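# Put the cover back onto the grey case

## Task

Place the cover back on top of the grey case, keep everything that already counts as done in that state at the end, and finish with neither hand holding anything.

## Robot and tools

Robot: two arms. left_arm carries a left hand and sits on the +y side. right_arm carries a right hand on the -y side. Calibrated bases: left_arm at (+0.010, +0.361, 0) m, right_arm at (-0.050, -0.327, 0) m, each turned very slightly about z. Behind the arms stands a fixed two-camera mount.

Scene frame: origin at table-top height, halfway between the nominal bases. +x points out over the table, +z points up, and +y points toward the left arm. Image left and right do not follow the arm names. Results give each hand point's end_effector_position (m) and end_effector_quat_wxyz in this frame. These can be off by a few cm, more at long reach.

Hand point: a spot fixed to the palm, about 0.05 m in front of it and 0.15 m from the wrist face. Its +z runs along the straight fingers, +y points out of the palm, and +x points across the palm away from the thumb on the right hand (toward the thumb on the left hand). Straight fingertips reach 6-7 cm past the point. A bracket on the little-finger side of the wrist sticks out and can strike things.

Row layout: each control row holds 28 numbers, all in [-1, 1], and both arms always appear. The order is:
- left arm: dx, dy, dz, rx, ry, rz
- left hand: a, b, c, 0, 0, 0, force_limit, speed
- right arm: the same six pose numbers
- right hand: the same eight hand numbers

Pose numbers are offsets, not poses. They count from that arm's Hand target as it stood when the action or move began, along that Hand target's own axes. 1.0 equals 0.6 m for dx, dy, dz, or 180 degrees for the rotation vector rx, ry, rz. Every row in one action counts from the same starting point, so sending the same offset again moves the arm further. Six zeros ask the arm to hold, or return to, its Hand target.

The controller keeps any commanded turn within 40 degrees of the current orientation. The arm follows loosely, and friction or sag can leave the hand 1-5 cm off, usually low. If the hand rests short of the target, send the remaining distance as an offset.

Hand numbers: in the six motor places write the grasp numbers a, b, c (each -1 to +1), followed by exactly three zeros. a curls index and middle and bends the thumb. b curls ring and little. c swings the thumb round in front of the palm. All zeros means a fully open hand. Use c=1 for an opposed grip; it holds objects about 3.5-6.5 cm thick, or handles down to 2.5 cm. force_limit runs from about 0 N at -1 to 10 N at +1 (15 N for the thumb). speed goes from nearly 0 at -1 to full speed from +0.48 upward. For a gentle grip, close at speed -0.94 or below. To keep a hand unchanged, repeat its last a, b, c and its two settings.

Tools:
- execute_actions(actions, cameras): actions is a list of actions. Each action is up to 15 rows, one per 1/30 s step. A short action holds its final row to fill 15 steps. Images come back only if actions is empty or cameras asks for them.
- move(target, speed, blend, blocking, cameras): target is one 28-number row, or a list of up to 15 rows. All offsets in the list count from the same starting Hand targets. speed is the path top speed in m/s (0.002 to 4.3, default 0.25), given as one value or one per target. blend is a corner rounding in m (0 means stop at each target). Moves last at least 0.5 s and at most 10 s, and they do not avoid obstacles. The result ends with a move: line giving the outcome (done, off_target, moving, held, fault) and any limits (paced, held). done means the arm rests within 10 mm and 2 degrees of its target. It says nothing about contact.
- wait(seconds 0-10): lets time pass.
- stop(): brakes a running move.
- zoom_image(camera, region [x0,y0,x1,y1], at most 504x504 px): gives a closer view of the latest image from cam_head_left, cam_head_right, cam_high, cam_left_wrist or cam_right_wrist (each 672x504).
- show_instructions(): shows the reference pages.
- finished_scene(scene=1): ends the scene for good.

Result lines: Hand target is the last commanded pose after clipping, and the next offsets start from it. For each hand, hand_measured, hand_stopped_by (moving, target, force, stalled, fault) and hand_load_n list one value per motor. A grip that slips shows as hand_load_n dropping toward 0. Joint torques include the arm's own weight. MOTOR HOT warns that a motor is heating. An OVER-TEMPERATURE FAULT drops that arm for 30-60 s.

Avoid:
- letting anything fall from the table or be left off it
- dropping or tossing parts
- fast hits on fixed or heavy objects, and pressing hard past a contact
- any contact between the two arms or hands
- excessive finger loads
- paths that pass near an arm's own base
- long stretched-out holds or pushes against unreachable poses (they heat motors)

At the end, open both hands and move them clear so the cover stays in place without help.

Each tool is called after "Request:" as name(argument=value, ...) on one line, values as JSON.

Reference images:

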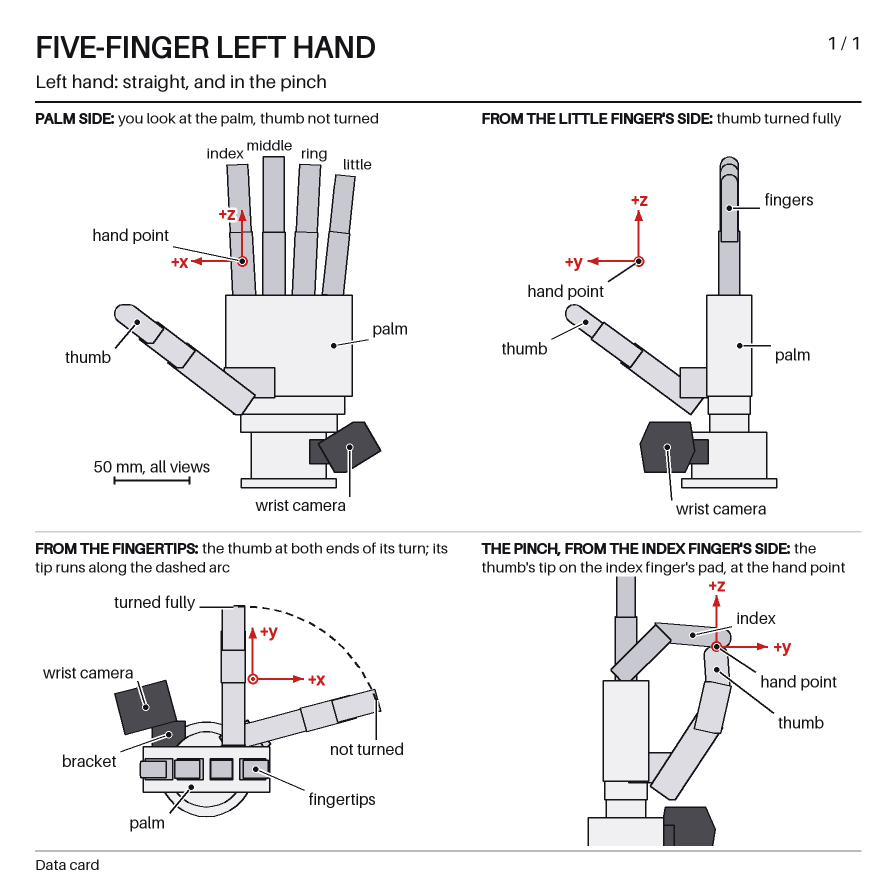

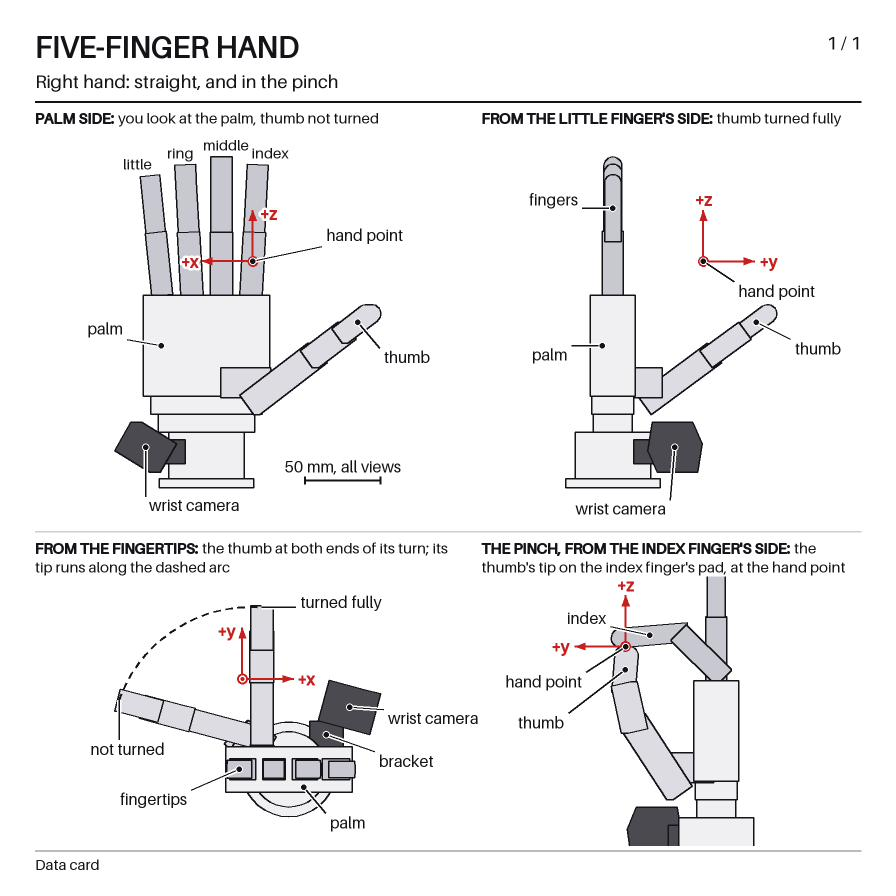

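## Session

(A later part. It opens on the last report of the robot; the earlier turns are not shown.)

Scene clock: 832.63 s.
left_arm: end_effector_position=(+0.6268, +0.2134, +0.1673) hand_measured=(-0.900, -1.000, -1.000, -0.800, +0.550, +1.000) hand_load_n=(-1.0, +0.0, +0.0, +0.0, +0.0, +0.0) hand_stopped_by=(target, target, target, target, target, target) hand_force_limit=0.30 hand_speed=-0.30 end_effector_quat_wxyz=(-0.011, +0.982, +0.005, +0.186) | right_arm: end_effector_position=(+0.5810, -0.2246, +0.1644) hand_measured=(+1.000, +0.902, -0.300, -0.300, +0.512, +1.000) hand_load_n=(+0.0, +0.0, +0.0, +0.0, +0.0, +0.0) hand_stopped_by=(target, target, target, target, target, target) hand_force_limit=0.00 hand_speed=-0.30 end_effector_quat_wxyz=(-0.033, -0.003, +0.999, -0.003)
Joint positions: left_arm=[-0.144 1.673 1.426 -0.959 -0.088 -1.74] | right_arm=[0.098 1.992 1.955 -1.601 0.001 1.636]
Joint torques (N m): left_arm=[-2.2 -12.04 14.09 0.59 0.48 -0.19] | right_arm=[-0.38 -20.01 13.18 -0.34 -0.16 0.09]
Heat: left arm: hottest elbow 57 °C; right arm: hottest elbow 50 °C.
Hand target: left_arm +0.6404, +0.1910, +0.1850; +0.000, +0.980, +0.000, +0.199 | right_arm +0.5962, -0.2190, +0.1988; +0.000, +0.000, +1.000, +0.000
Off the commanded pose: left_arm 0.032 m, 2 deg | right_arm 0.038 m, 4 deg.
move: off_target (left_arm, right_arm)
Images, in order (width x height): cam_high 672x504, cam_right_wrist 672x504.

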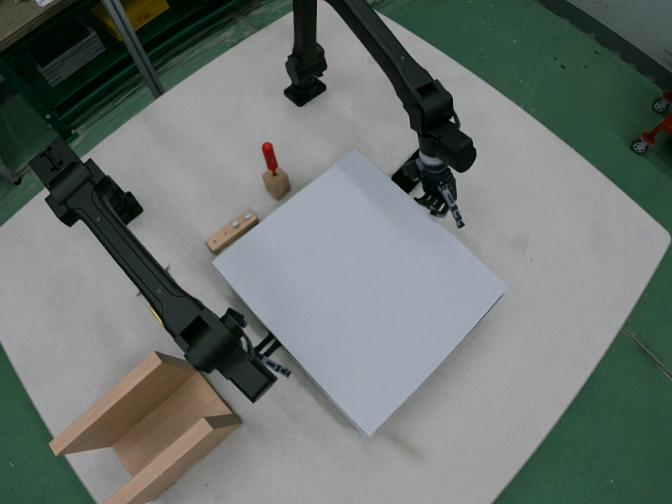

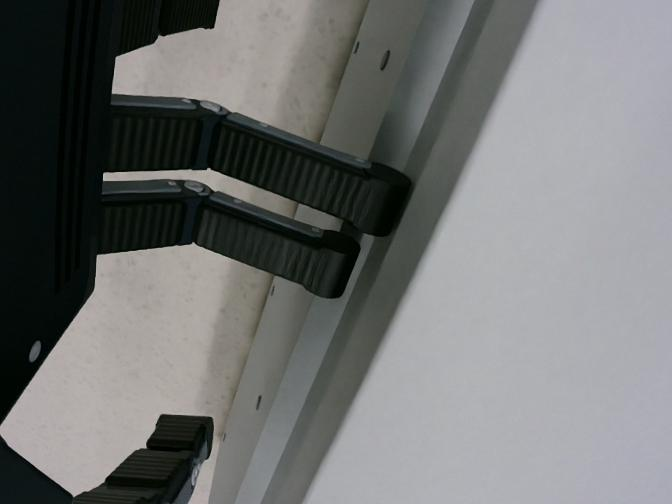

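Request:
move(target=[0,0.0067,0,0,0,0,1.0,1.0,0.0,0,0,0,0.3,-0.3,0,0,0,0,0,0,0.65,0,0,0,0,0,0.0,-0.3], speed=0.06, cameras=["cam_high", "cam_right_wrist", "cam_head_left"])

Request:
zoom_image(camera="cam_high", region=[170, 220, 270, 320])

Request:
zoom_image(camera="cam_high", region=[320, 350, 420, 450])

Request:
zoom_image(camera="cam_head_left", region=[410, 205, 460, 245])

Request:
zoom_image(camera="cam_head_left", region=[250, 205, 300, 245])

Scene clock: 834.23 s.
left_arm: end_effector_position=(+0.6272, +0.2099, +0.1674) hand_measured=(-0.900, -1.000, -1.000, -0.800, +0.550, +1.000) hand_load_n=(-1.0, +0.0, +0.0, -0.5, +0.0, +0.0) hand_stopped_by=(target, target, target, target, target, target) hand_force_limit=0.30 hand_speed=-0.30 end_effector_quat_wxyz=(-0.012, +0.982, +0.005, +0.186) | right_arm: end_effector_position=(+0.5810, -0.2246, +0.1644) hand_measured=(+1.000, +0.902, -0.300, -0.300, +0.512, +1.000) hand_load_n=(+0.0, +0.0, +0.0, +0.0, +0.0, +0.0) hand_stopped_by=(target, target, target, target, target, target) hand_force_limit=0.00 hand_speed=-0.30 end_effector_quat_wxyz=(-0.033, -0.003, +0.999, -0.003)
Joint positions: left_arm=[-0.151 1.675 1.429 -0.96 -0.091 -1.748] | right_arm=[0.098 1.992 1.955 -1.601 0.001 1.636]
Joint torques (N m): left_arm=[-2.78 -13.27 14.38 0.54 0.55 -0.19] | right_arm=[-0.44 -19.96 13.16 -0.35 -0.17 0.09]
Heat: left arm: hottest elbow 57 °C; right arm: hottest elbow 49 °C.
Hand target: left_arm +0.6405, +0.1869, +0.1850; +0.000, +0.980, +0.000, +0.200 | right_arm +0.5962, -0.2190, +0.1988; +0.000, +0.000, +1.000, +0.000
Off the commanded pose: left_arm 0.032 m, 2 deg | right_arm 0.038 m, 4 deg.
move: off_target (left_arm, right_arm)
Images, in order (width x height): cam_head_left 672x504, cam_high 672x504, cam_right_wrist 672x504.

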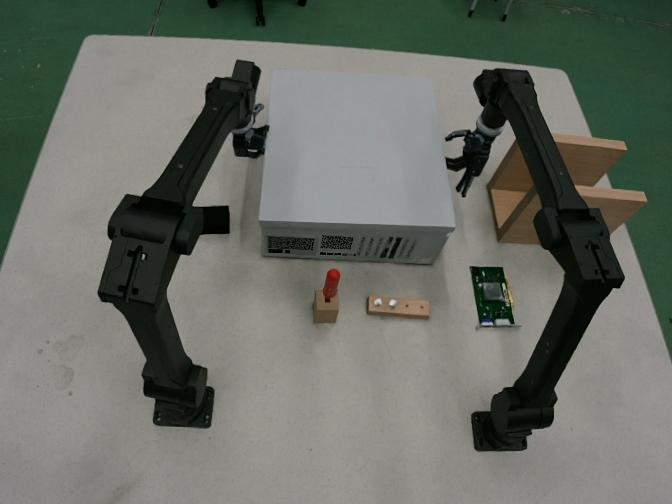

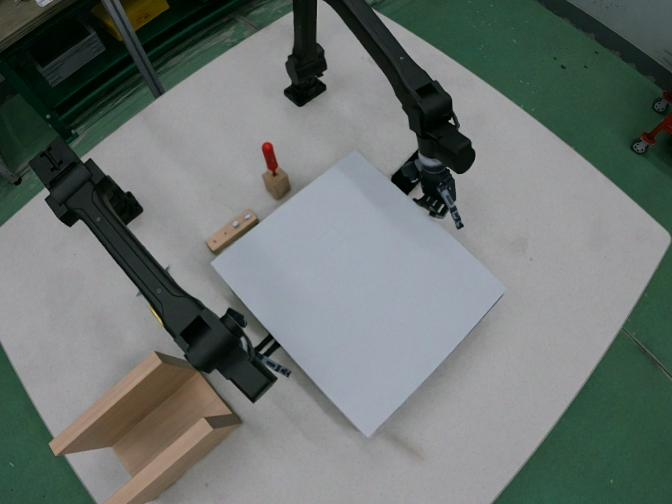

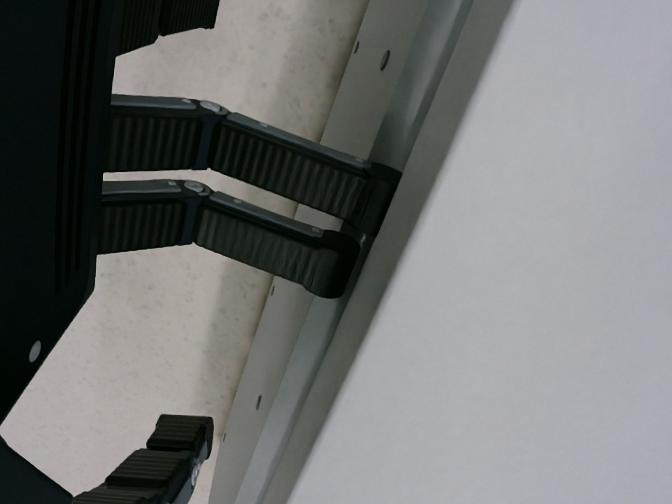

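Scaled by 5.040 from the camera's 672x504 image, which has a finer 960x720 frame.

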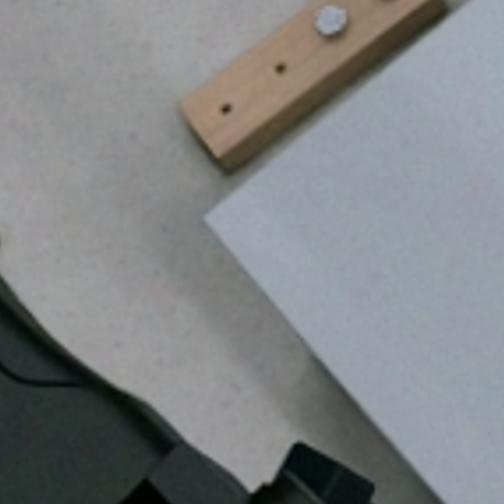

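Scaled by 5.040 from the camera's 672x504 image, which has a finer 960x720 frame.

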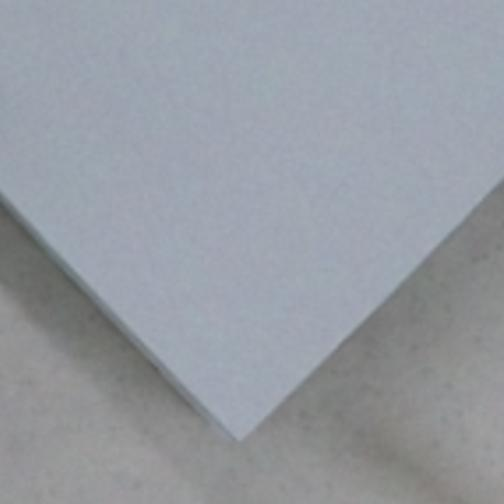

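Scaled by 10.080 from the camera's 672x504 image, which has a finer 960x720 frame.

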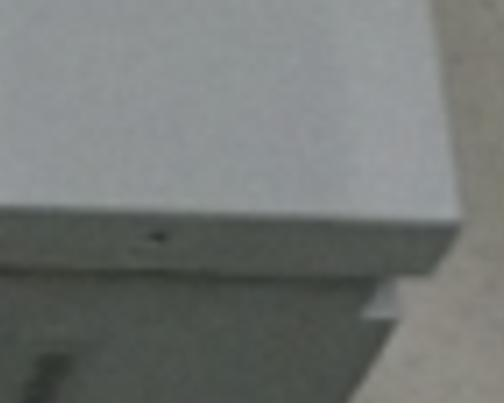

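Scaled by 10.080 from the camera's 672x504 image, which has a finer 960x720 frame.

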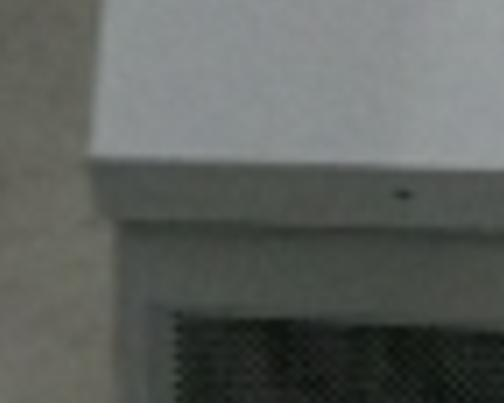

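Request:
move(target=[0,0.004,0,0,0,0,1.0,1.0,0.0,0,0,0,0.3,-0.3,0,0,0,0,0,0,0.65,0,0,0,0,0,0.0,-0.3], speed=0.06, cameras=["cam_high", "cam_left_wrist", "cam_head_left"])

Request:
zoom_image(camera="cam_high", region=[170, 220, 270, 320])

Request:
zoom_image(camera="cam_high", region=[320, 350, 420, 450])

Request:
zoom_image(camera="cam_high", region=[420, 260, 520, 360])

Request:
zoom_image(camera="cam_high", region=[310, 110, 410, 210])

Request:
zoom_image(camera="cam_head_left", region=[410, 205, 460, 245])

Request:
zoom_image(camera="cam_head_left", region=[250, 205, 300, 245])

Scene clock: 837.87 s.
left_arm: end_effector_position=(+0.6272, +0.2099, +0.1674) hand_measured=(-0.900, -1.000, -1.000, -0.800, +0.550, +1.000) hand_load_n=(-1.5, +0.0, +0.0, +0.0, +0.0, +0.0) hand_stopped_by=(target, target, target, target, target, target) hand_force_limit=0.30 hand_speed=-0.30 end_effector_quat_wxyz=(-0.012, +0.982, +0.005, +0.187) | right_arm: end_effector_position=(+0.5810, -0.2246, +0.1644) hand_measured=(+1.000, +0.902, -0.300, -0.300, +0.512, +1.000) hand_load_n=(+0.0, +0.0, +0.0, +0.0, +0.0, +0.0) hand_stopped_by=(target, target, target, target, target, target) hand_force_limit=0.00 hand_speed=-0.30 end_effector_quat_wxyz=(-0.033, -0.003, +0.999, -0.003)
Joint positions: left_arm=[-0.151 1.675 1.429 -0.96 -0.092 -1.748] | right_arm=[0.098 1.992 1.955 -1.601 0.001 1.636]
Joint torques (N m): left_arm=[-2.73 -12.22 14.24 0.36 0.5 -0.24] | right_arm=[-0.44 -20.01 13.16 -0.36 -0.16 0.09]
Heat: left arm: hottest elbow 57 °C; right arm: hottest elbow 49 °C.
Hand target: left_arm +0.6405, +0.1845, +0.1850; +0.000, +0.980, +0.000, +0.200 | right_arm +0.5962, -0.2190, +0.1988; +0.000, +0.000, +1.000, +0.000
Off the commanded pose: left_arm 0.034 m, 2 deg | right_arm 0.038 m, 4 deg.
move: off_target (left_arm, right_arm)
Images, in order (width x height): cam_head_left 672x504, cam_high 672x504, cam_left_wrist 672x504.

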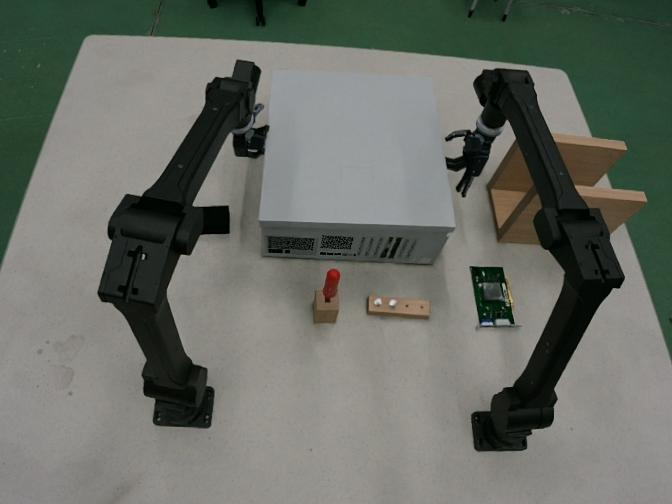

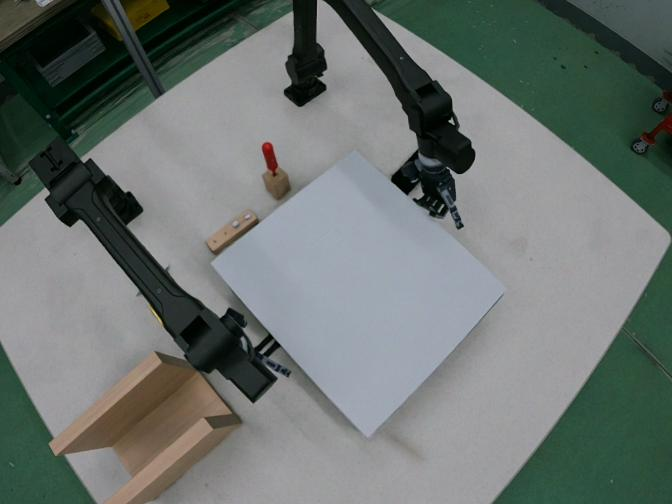

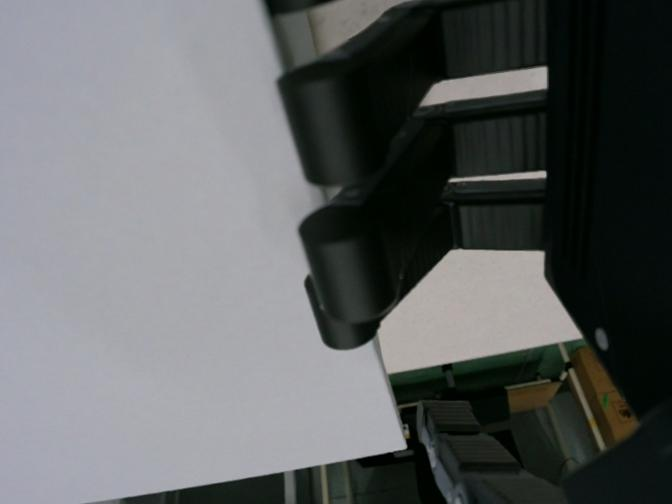

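Scaled by 5.040 from the camera's 672x504 image, which has a finer 960x720 frame.

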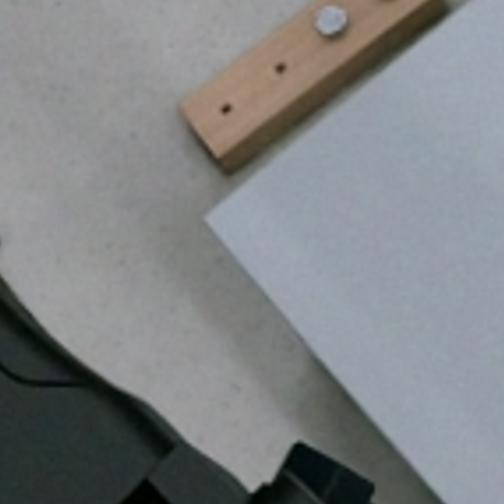

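Scaled by 5.040 from the camera's 672x504 image, which has a finer 960x720 frame.

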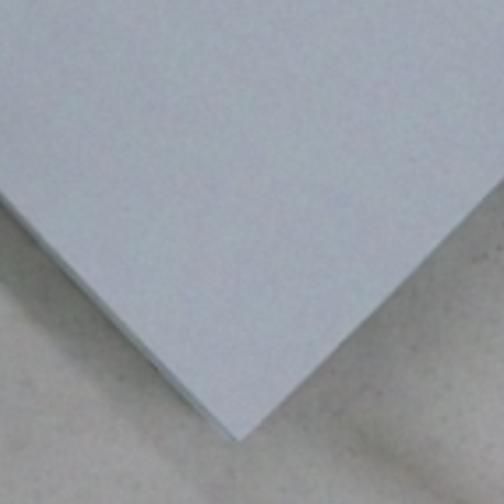

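Scaled by 5.040 from the camera's 672x504 image, which has a finer 960x720 frame.

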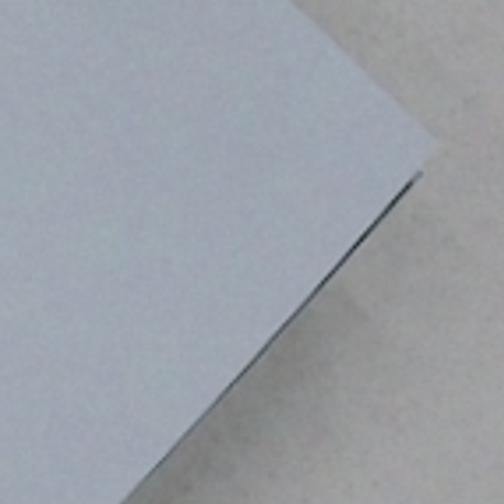

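Scaled by 5.040 from the camera's 672x504 image, which has a finer 960x720 frame.

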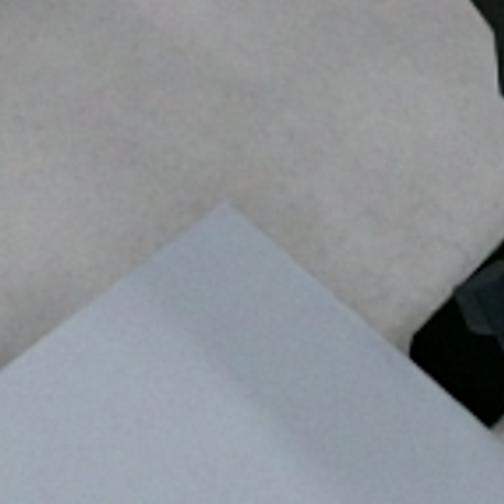

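Scaled by 10.080 from the camera's 672x504 image, which has a finer 960x720 frame.

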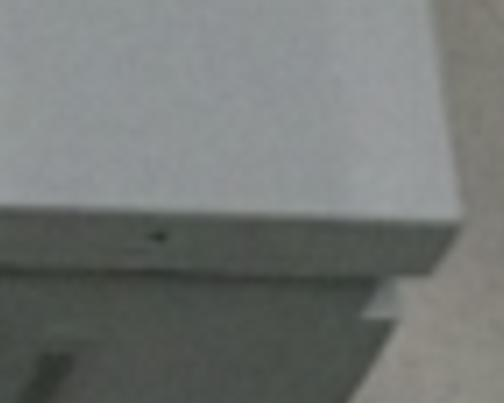

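Scaled by 10.080 from the camera's 672x504 image, which has a finer 960x720 frame.

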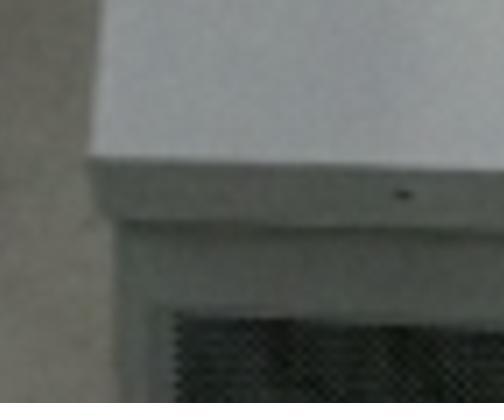

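Request:
move(target=[[-0.00325,-0.1292,0.0077,0,0,0,1.0,1.0,0.0,0,0,0,0.3,-0.3,0,0,0,0,0,0,0.65,0,0,0,0,0,0.0,-0.3],[0.1906,-0.1292,0.0843,0,-0.11,0,0.67,0.3,0.0,0,0,0,0.3,-0.2,0,0,0,0,0,0,0.65,0,0,0,0,0,0.0,-0.3]], speed=0.12, blend=0.01, cameras=["cam_left_wrist", "cam_high"])

Scene clock: 846.60 s.
left_arm: end_effector_position=(+0.7581, +0.2567, +0.1784) hand_measured=(+0.468, +0.330, -0.414, -0.280, +0.588, +1.000) hand_load_n=(+0.0, +0.0, +0.0, +0.0, +0.0, +0.0) hand_stopped_by=(target, target, target, target, target, target) hand_force_limit=0.30 hand_speed=-0.20 end_effector_quat_wxyz=(+0.001, +0.999, +0.002, +0.037) | right_arm: end_effector_position=(+0.5810, -0.2246, +0.1644) hand_measured=(+1.000, +0.902, -0.300, -0.300, +0.512, +1.000) hand_load_n=(+0.0, +0.0, +0.0, +0.0, -0.5, +0.0) hand_stopped_by=(target, target, target, target, target, target) hand_force_limit=0.00 hand_speed=-0.30 end_effector_quat_wxyz=(-0.033, -0.003, +0.999, -0.003)
Joint positions: left_arm=[-0.03 2.3 2.5 -1.698 -0.002 -1.636] | right_arm=[0.098 1.992 1.955 -1.601 0.001 1.636]
Joint torques (N m): left_arm=[0.26 -18.96 13.11 -0.16 0.28 0.14] | right_arm=[-0.44 -20.01 13.18 -0.35 -0.16 0.08]
Heat: left arm: hottest elbow 57 °C; right arm: hottest elbow 50 °C.
Hand target: left_arm +0.7654, +0.2619, +0.1830; +0.000, +1.000, +0.000, +0.028 | right_arm +0.5962, -0.2190, +0.1988; +0.000, +0.000, +1.000, +0.000
Off the commanded pose: left_arm 0.010 m, 1 deg | right_arm 0.038 m, 4 deg.
joint sent to its limit (left arm) — joint 4 (wrist pitch), lower limit. The joint targets still meet the commanded pose.
move: off_target (right_arm)
Images, in order (width x height): cam_high 672x504, cam_left_wrist 672x504.

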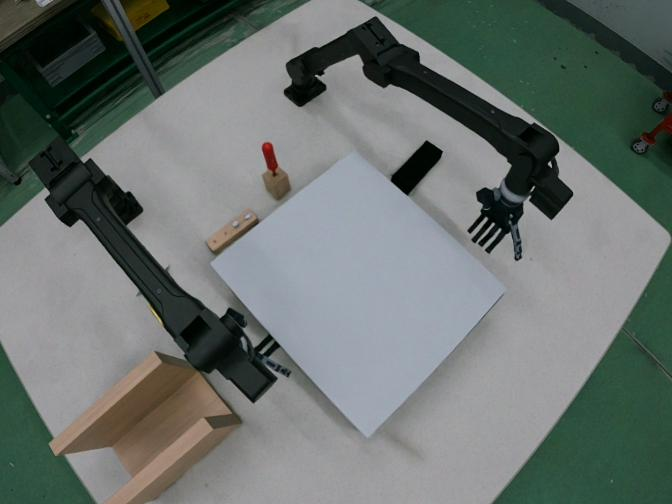

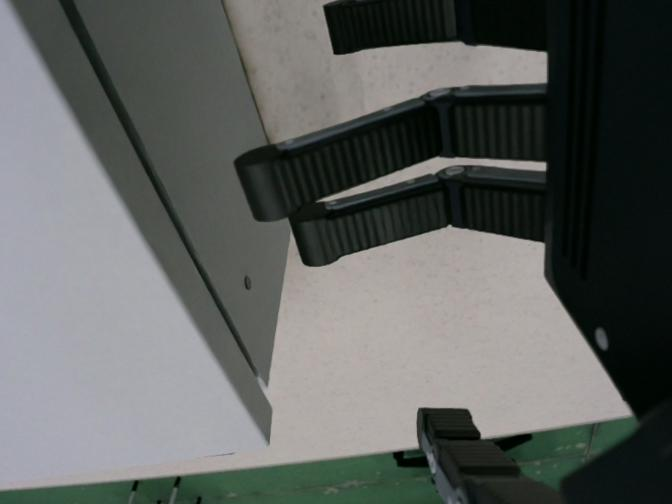

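Request:
zoom_image(camera="cam_left_wrist", region=[120, 260, 320, 460])

Scaled by 2.520 from the camera's 672x504 image, which has a finer 960x720 frame.

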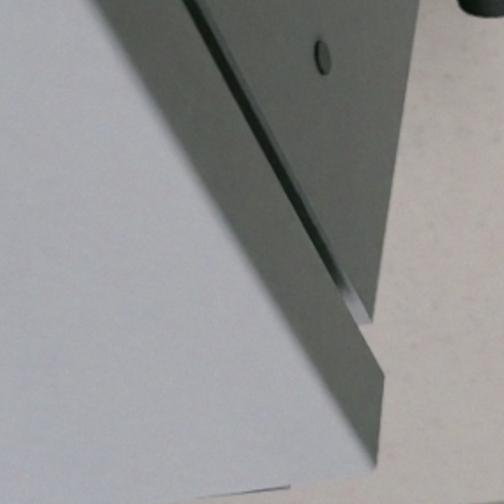

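Request:
move(target=[0,0.05,0.0217,0,0,0,0.67,0.3,0.0,0,0,0,0.3,-0.2,0,0,0,0,0,0,0.65,0,0,0,0,0,0.0,-0.3], speed=0.08, cameras=["cam_left_wrist"])

Scene clock: 848.97 s.
left_arm: end_effector_position=(+0.7587, +0.2332, +0.1659) hand_measured=(+0.468, +0.330, -0.414, -0.280, +0.588, +1.000) hand_load_n=(+0.0, +0.0, +0.0, +0.0, +0.0, +0.0) hand_stopped_by=(target, target, target, target, target, target) hand_force_limit=0.30 hand_speed=-0.20 end_effector_quat_wxyz=(+0.002, +1.000, -0.003, +0.030) | right_arm: end_effector_position=(+0.5810, -0.2246, +0.1644) hand_measured=(+1.000, +0.902, -0.300, -0.300, +0.512, +1.000) hand_load_n=(+0.0, +0.0, +0.0, +0.0, +0.0, +0.0) hand_stopped_by=(target, target, target, target, target, target) hand_force_limit=0.00 hand_speed=-0.30 end_effector_quat_wxyz=(-0.033, -0.003, +0.999, -0.003)
Joint positions: left_arm=[-0.062 2.324 2.511 -1.698 -0.002 -1.659] | right_arm=[0.098 1.992 1.955 -1.601 0.001 1.636]
Joint torques (N m): left_arm=[0.38 -18.55 13.22 -0.06 0.11 -0.07] | right_arm=[-0.32 -20.01 13.18 -0.35 -0.16 0.09]
Heat: left arm: hottest elbow 57 °C; right arm: hottest elbow 50 °C.
Hand target: left_arm +0.7662, +0.2320, +0.1701; +0.000, +1.000, +0.000, +0.028 | right_arm +0.5962, -0.2190, +0.1988; +0.000, +0.000, +1.000, +0.000
Off the commanded pose: left_arm 0.009 m, 0 deg | right_arm 0.038 m, 4 deg.
joint sent to its limit (left arm) — joint 4 (wrist pitch), lower limit. The joint targets still meet the commanded pose.
move: off_target (right_arm)
Images, in order (width x height): cam_left_wrist 672x504.

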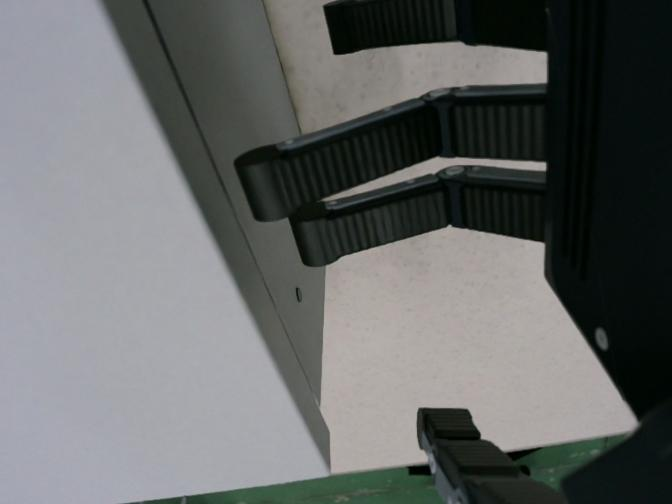

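Request:
move(target=[0,0.02,0,0,0,0,0.67,0.3,0.0,0,0,0,0.3,-0.2,0,0,0,0,0,0,0.65,0,0,0,0,0,0.0,-0.3], speed=0.06, cameras=["cam_left_wrist"])

Request:
zoom_image(camera="cam_left_wrist", region=[180, 120, 380, 320])

Scene clock: 850.50 s.
left_arm: end_effector_position=(+0.7595, +0.2268, +0.1679) hand_measured=(+0.468, +0.330, -0.414, -0.280, +0.588, +1.000) hand_load_n=(+0.0, +0.0, +0.0, +0.5, +0.0, +0.0) hand_stopped_by=(target, target, target, target, target, target) hand_force_limit=0.30 hand_speed=-0.20 end_effector_quat_wxyz=(+0.001, +0.999, +0.001, +0.033) | right_arm: end_effector_position=(+0.5810, -0.2246, +0.1644) hand_measured=(+1.000, +0.902, -0.300, -0.300, +0.512, +1.000) hand_load_n=(+0.0, +0.0, +0.0, +0.0, +0.0, +0.0) hand_stopped_by=(target, target, target, target, target, target) hand_force_limit=0.00 hand_speed=-0.30 end_effector_quat_wxyz=(-0.033, -0.003, +0.999, -0.003)
Joint positions: left_arm=[-0.071 2.324 2.516 -1.698 -0.004 -1.676] | right_arm=[0.098 1.992 1.955 -1.601 0.001 1.636]
Joint torques (N m): left_arm=[-1.2 -18.61 13.14 -0.01 0.17 -0.04] | right_arm=[-0.38 -20.01 13.16 -0.34 -0.16 0.09]
Heat: left arm: hottest elbow 56 °C; right arm: hottest elbow 50 °C.
Hand target: left_arm +0.7661, +0.2200, +0.1701; +0.000, +1.000, +0.000, +0.028 | right_arm +0.5962, -0.2190, +0.1988; +0.000, +0.000, +1.000, +0.000
Off the commanded pose: left_arm 0.010 m, 1 deg | right_arm 0.038 m, 4 deg.
joint sent to its limit (left arm) — joint 4 (wrist pitch), lower limit. The joint targets still meet the commanded pose.
move: off_target (right_arm)
Images, in order (width x height): cam_left_wrist 672x504.

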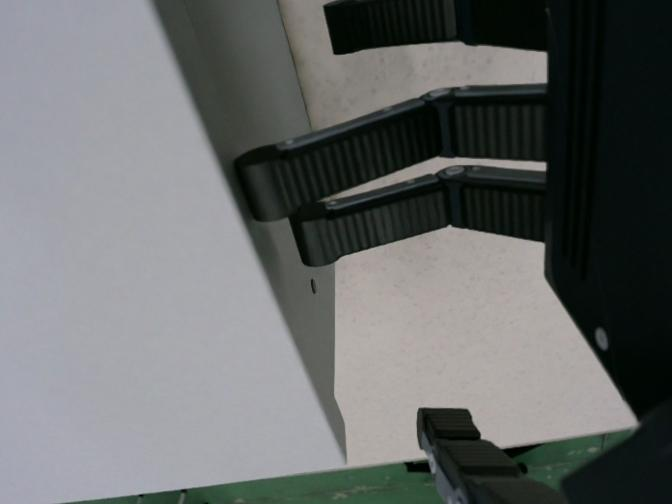

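Scaled by 2.520 from the camera's 672x504 image, which has a finer 960x720 frame.

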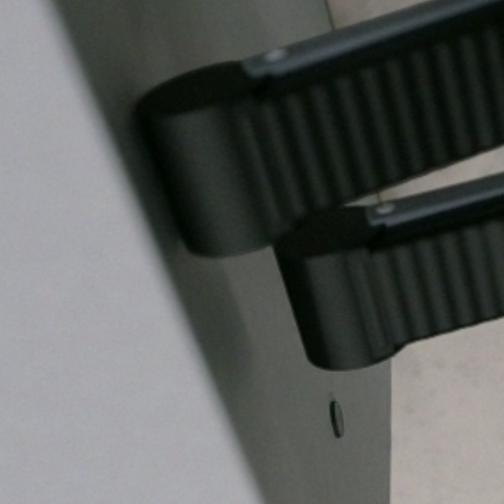

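Request:
move(target=[0,0.01,0,0,0,0,0.67,0.3,0.0,0,0,0,0.3,-0.2,0,0,0,0,0,0,0.65,0,0,0,0,0,0.0,-0.3], speed=0.06, cameras=["cam_left_wrist"])

Request:
zoom_image(camera="cam_left_wrist", region=[180, 120, 380, 320])

Scene clock: 851.63 s.
left_arm: end_effector_position=(+0.7595, +0.2252, +0.1676) hand_measured=(+0.468, +0.330, -0.414, -0.280, +0.588, +1.000) hand_load_n=(+0.0, +0.0, +0.0, +0.0, +0.0, +0.0) hand_stopped_by=(target, target, target, target, target, target) hand_force_limit=0.30 hand_speed=-0.20 end_effector_quat_wxyz=(+0.002, +0.999, +0.002, +0.033) | right_arm: end_effector_position=(+0.5810, -0.2246, +0.1644) hand_measured=(+1.000, +0.902, -0.300, -0.300, +0.512, +1.000) hand_load_n=(+0.0, +0.0, +0.0, +0.0, +0.0, +0.0) hand_stopped_by=(target, target, target, target, target, target) hand_force_limit=0.00 hand_speed=-0.30 end_effector_quat_wxyz=(-0.033, -0.003, +0.999, -0.003)
Joint positions: left_arm=[-0.074 2.324 2.516 -1.698 -0.004 -1.681] | right_arm=[0.098 1.992 1.955 -1.601 0.001 1.636]
Joint torques (N m): left_arm=[-2.14 -18.32 13.38 -0.06 0.15 -0.14] | right_arm=[-0.38 -19.96 13.18 -0.35 -0.16 0.09]
Heat: left arm: hottest elbow 56 °C; right arm: hottest elbow 50 °C.
Hand target: left_arm +0.7661, +0.2140, +0.1700; +0.000, +1.000, +0.000, +0.028 | right_arm +0.5962, -0.2190, +0.1988; +0.000, +0.000, +1.000, +0.000
Off the commanded pose: left_arm 0.013 m, 1 deg | right_arm 0.038 m, 4 deg.
joint sent to its limit (left arm) — joint 4 (wrist pitch), lower limit. The joint targets still meet the commanded pose.
move: off_target (left_arm, right_arm)
Images, in order (width x height): cam_left_wrist 672x504.

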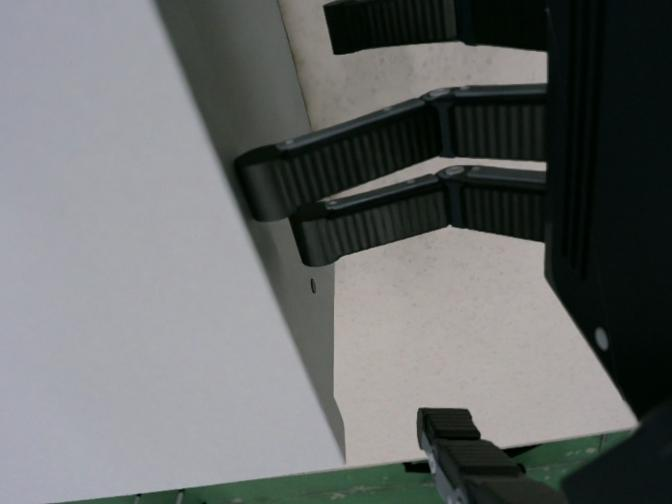

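Scaled by 2.520 from the camera's 672x504 image, which has a finer 960x720 frame.

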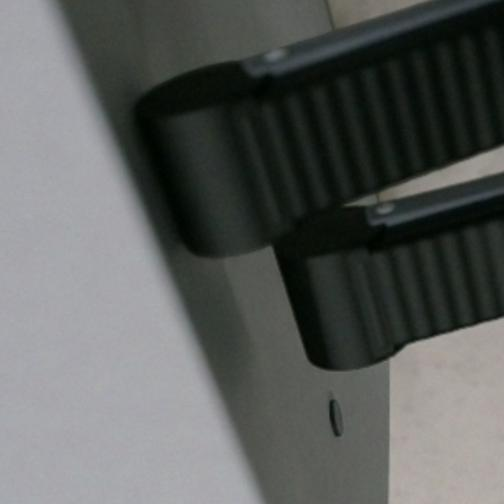

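Request:
move(target=[0,0.0083,0.0065,0,0,0,0.67,0.3,0.0,0,0,0,0.3,-0.2,0,0,0,0,0,0,0.65,0,0,0,0,0,0.0,-0.3], speed=0.06)

Request:
move(target=[0,0.0083,0.002,0,0,0,0.67,0.3,0.0,0,0,0,0.3,-0.2,0,0,0,0,0,0,0.65,0,0,0,0,0,0.0,-0.3], speed=0.06, cameras=["cam_left_wrist"])

Request:
zoom_image(camera="cam_left_wrist", region=[180, 120, 380, 320])

Scene clock: 853.03 s.
left_arm: end_effector_position=(+0.7601, +0.2250, +0.1671) hand_measured=(+0.468, +0.330, -0.414, -0.280, +0.588, +1.000) hand_load_n=(+0.0, +0.0, -0.5, +0.0, +0.0, +0.0) hand_stopped_by=(target, target, target, target, target, target) hand_force_limit=0.30 hand_speed=-0.20 end_effector_quat_wxyz=(+0.000, +0.999, +0.004, +0.032) | right_arm: end_effector_position=(+0.5810, -0.2246, +0.1644) hand_measured=(+1.000, +0.902, -0.300, -0.300, +0.512, +1.000) hand_load_n=(+0.0, +0.0, +0.0, +0.0, +0.0, +0.0) hand_stopped_by=(target, target, target, target, target, target) hand_force_limit=0.00 hand_speed=-0.30 end_effector_quat_wxyz=(-0.033, -0.003, +0.999, -0.003)
Joint positions: left_arm=[-0.075 2.328 2.522 -1.701 -0.007 -1.686] | right_arm=[0.098 1.992 1.955 -1.601 0.001 1.636]
Joint torques (N m): left_arm=[-2.14 -18.84 13 -0.02 0.3 -0.11] | right_arm=[-0.38 -20.01 13.16 -0.38 -0.16 0.08]
Heat: left arm: hottest elbow 56 °C; right arm: hottest elbow 50 °C.
Hand target: left_arm +0.7664, +0.2090, +0.1663; +0.000, +1.000, +0.000, +0.028 | right_arm +0.5962, -0.2190, +0.1988; +0.000, +0.000, +1.000, +0.000
Off the commanded pose: left_arm 0.017 m, 1 deg | right_arm 0.038 m, 4 deg.
joint sent to its limit (left arm) — joint 4 (wrist pitch), lower limit. The joint targets still meet the commanded pose.
move: off_target (left_arm, right_arm)

Scene clock: 853.80 s.
left_arm: end_effector_position=(+0.7604, +0.2249, +0.1664) hand_measured=(+0.468, +0.330, -0.414, -0.280, +0.588, +1.000) hand_load_n=(+0.0, +0.0, -1.0, +0.0, +0.0, +0.0) hand_stopped_by=(target, target, target, target, target, target) hand_force_limit=0.30 hand_speed=-0.20 end_effector_quat_wxyz=(-0.001, +0.999, +0.006, +0.032) | right_arm: end_effector_position=(+0.5810, -0.2246, +0.1644) hand_measured=(+1.000, +0.902, -0.300, -0.300, +0.512, +1.000) hand_load_n=(+0.5, +0.0, +0.0, +0.0, +0.0, +0.0) hand_stopped_by=(target, target, target, target, target, target) hand_force_limit=0.00 hand_speed=-0.30 end_effector_quat_wxyz=(-0.033, -0.003, +0.999, -0.003)
Joint positions: left_arm=[-0.076 2.329 2.522 -1.701 -0.009 -1.692] | right_arm=[0.098 1.992 1.955 -1.601 0.001 1.636]
Joint torques (N m): left_arm=[-2.78 -18.37 13.18 0.18 0.34 -0.09] | right_arm=[-0.44 -20.01 13.16 -0.34 -0.16 0.09]
Heat: left arm: hottest elbow 56 °C; right arm: hottest elbow 50 °C.
Hand target: left_arm +0.7665, +0.2040, +0.1648; +0.000, +1.000, +0.000, +0.028 | right_arm +0.5962, -0.2190, +0.1988; +0.000, +0.000, +1.000, +0.000
Off the commanded pose: left_arm 0.022 m, 1 deg | right_arm 0.038 m, 4 deg.
joint sent to its limit (left arm) — joint 4 (wrist pitch), lower limit. The joint targets still meet the commanded pose.
move: off_target (left_arm, right_arm)
Images, in order (width x height): cam_left_wrist 672x504.

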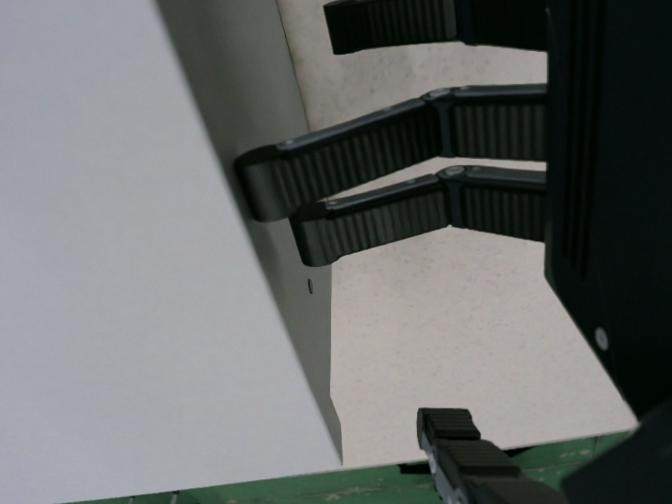

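Scaled by 2.520 from the camera's 672x504 image, which has a finer 960x720 frame.

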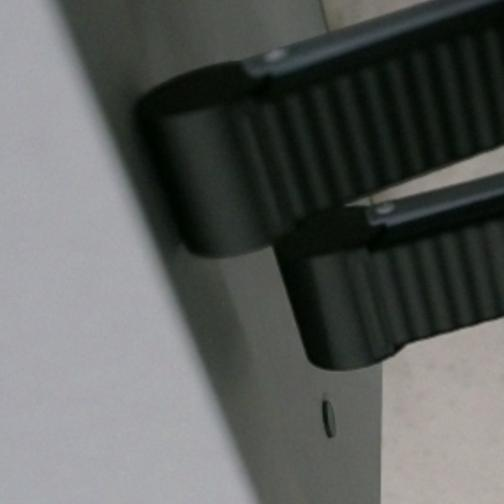

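Request:
execute_actions(actions=[])

Scene clock: 855.37 s.
left_arm: end_effector_position=(+0.7604, +0.2249, +0.1664) hand_measured=(+0.468, +0.330, -0.414, -0.280, +0.588, +1.000) hand_load_n=(+0.0, +0.0, -1.0, +0.0, +0.0, +0.0) hand_stopped_by=(target, target, target, target, target, target) hand_force_limit=0.30 hand_speed=-0.20 end_effector_quat_wxyz=(-0.001, +0.999, +0.007, +0.032) | right_arm: end_effector_position=(+0.5810, -0.2246, +0.1644) hand_measured=(+1.000, +0.902, -0.300, -0.300, +0.512, +1.000) hand_load_n=(+0.0, +0.0, +0.0, +0.0, +0.0, +0.5) hand_stopped_by=(target, target, target, target, target, target) hand_force_limit=0.00 hand_speed=-0.30 end_effector_quat_wxyz=(-0.033, -0.003, +0.999, -0.003)
Joint positions: left_arm=[-0.076 2.329 2.522 -1.701 -0.009 -1.692] | right_arm=[0.098 1.992 1.955 -1.601 0.001 1.636]
Joint velocities: within noise
Joint torques (N m): left_arm=[-2.55 -18.32 13.23 -0.13 0.3 -0.15] | right_arm=[-0.38 -19.96 13.16 -0.34 -0.16 0.08]
Heat: left arm: hottest elbow 56 °C; right arm: hottest elbow 50 °C.
Hand target: left_arm +0.7665, +0.2040, +0.1649; +0.000, +1.000, +0.000, +0.028 | right_arm +0.5962, -0.2190, +0.1988; +0.000, +0.000, +1.000, +0.000
Off the commanded pose: left_arm 0.022 m, 1 deg | right_arm 0.038 m, 4 deg.

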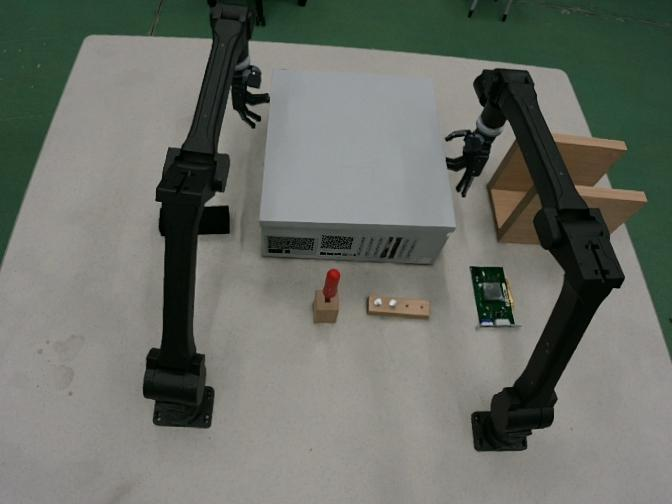

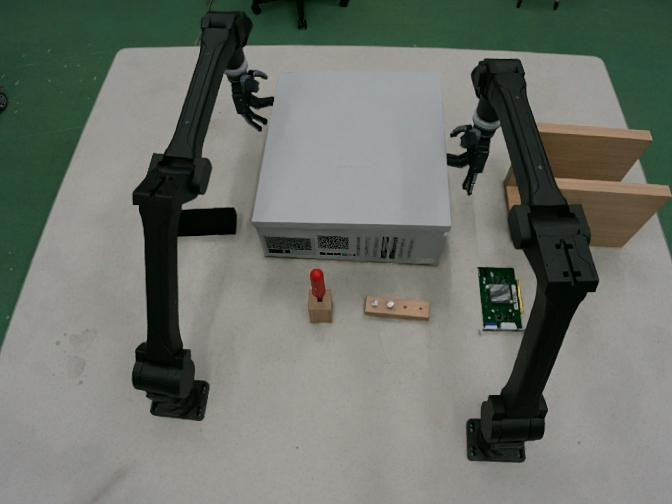

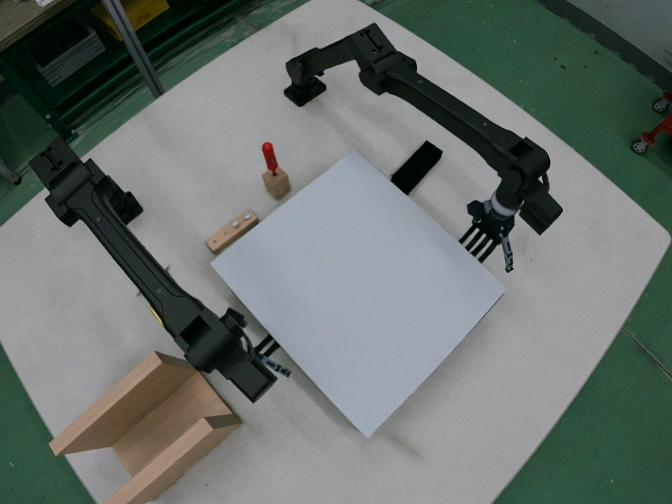

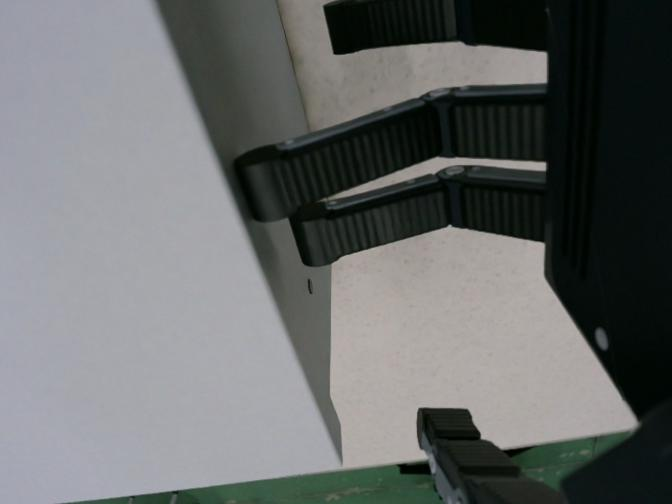

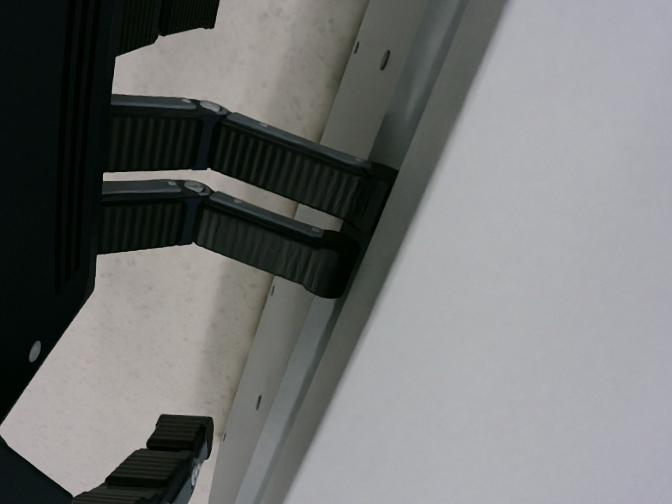

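Request:
zoom_image(camera="cam_left_wrist", region=[140, 80, 440, 480])

Request:
zoom_image(camera="cam_right_wrist", region=[180, 120, 520, 480])

Scaled by 1.260 from the camera's 672x504 image, which has a finer 960x720 frame.

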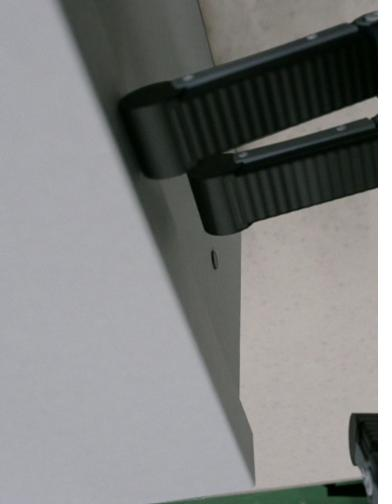

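Scaled by 1.400 from the camera's 672x504 image, which has a finer 960x720 frame.

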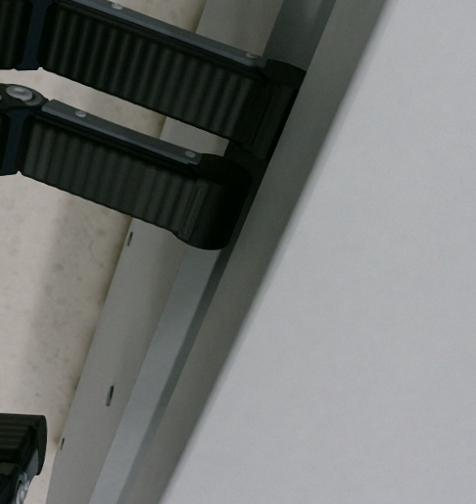

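Request:
zoom_image(camera="cam_left_wrist", region=[200, 120, 360, 280])

Request:
zoom_image(camera="cam_left_wrist", region=[230, 240, 370, 480])

Scaled by 3.150 from the camera's 672x504 image, which has a finer 960x720 frame.

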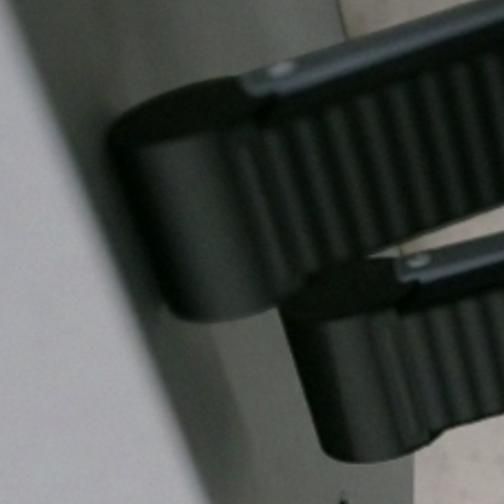

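Scaled by 2.100 from the camera's 672x504 image, which has a finer 960x720 frame.

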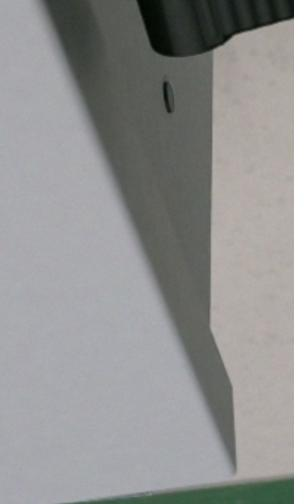

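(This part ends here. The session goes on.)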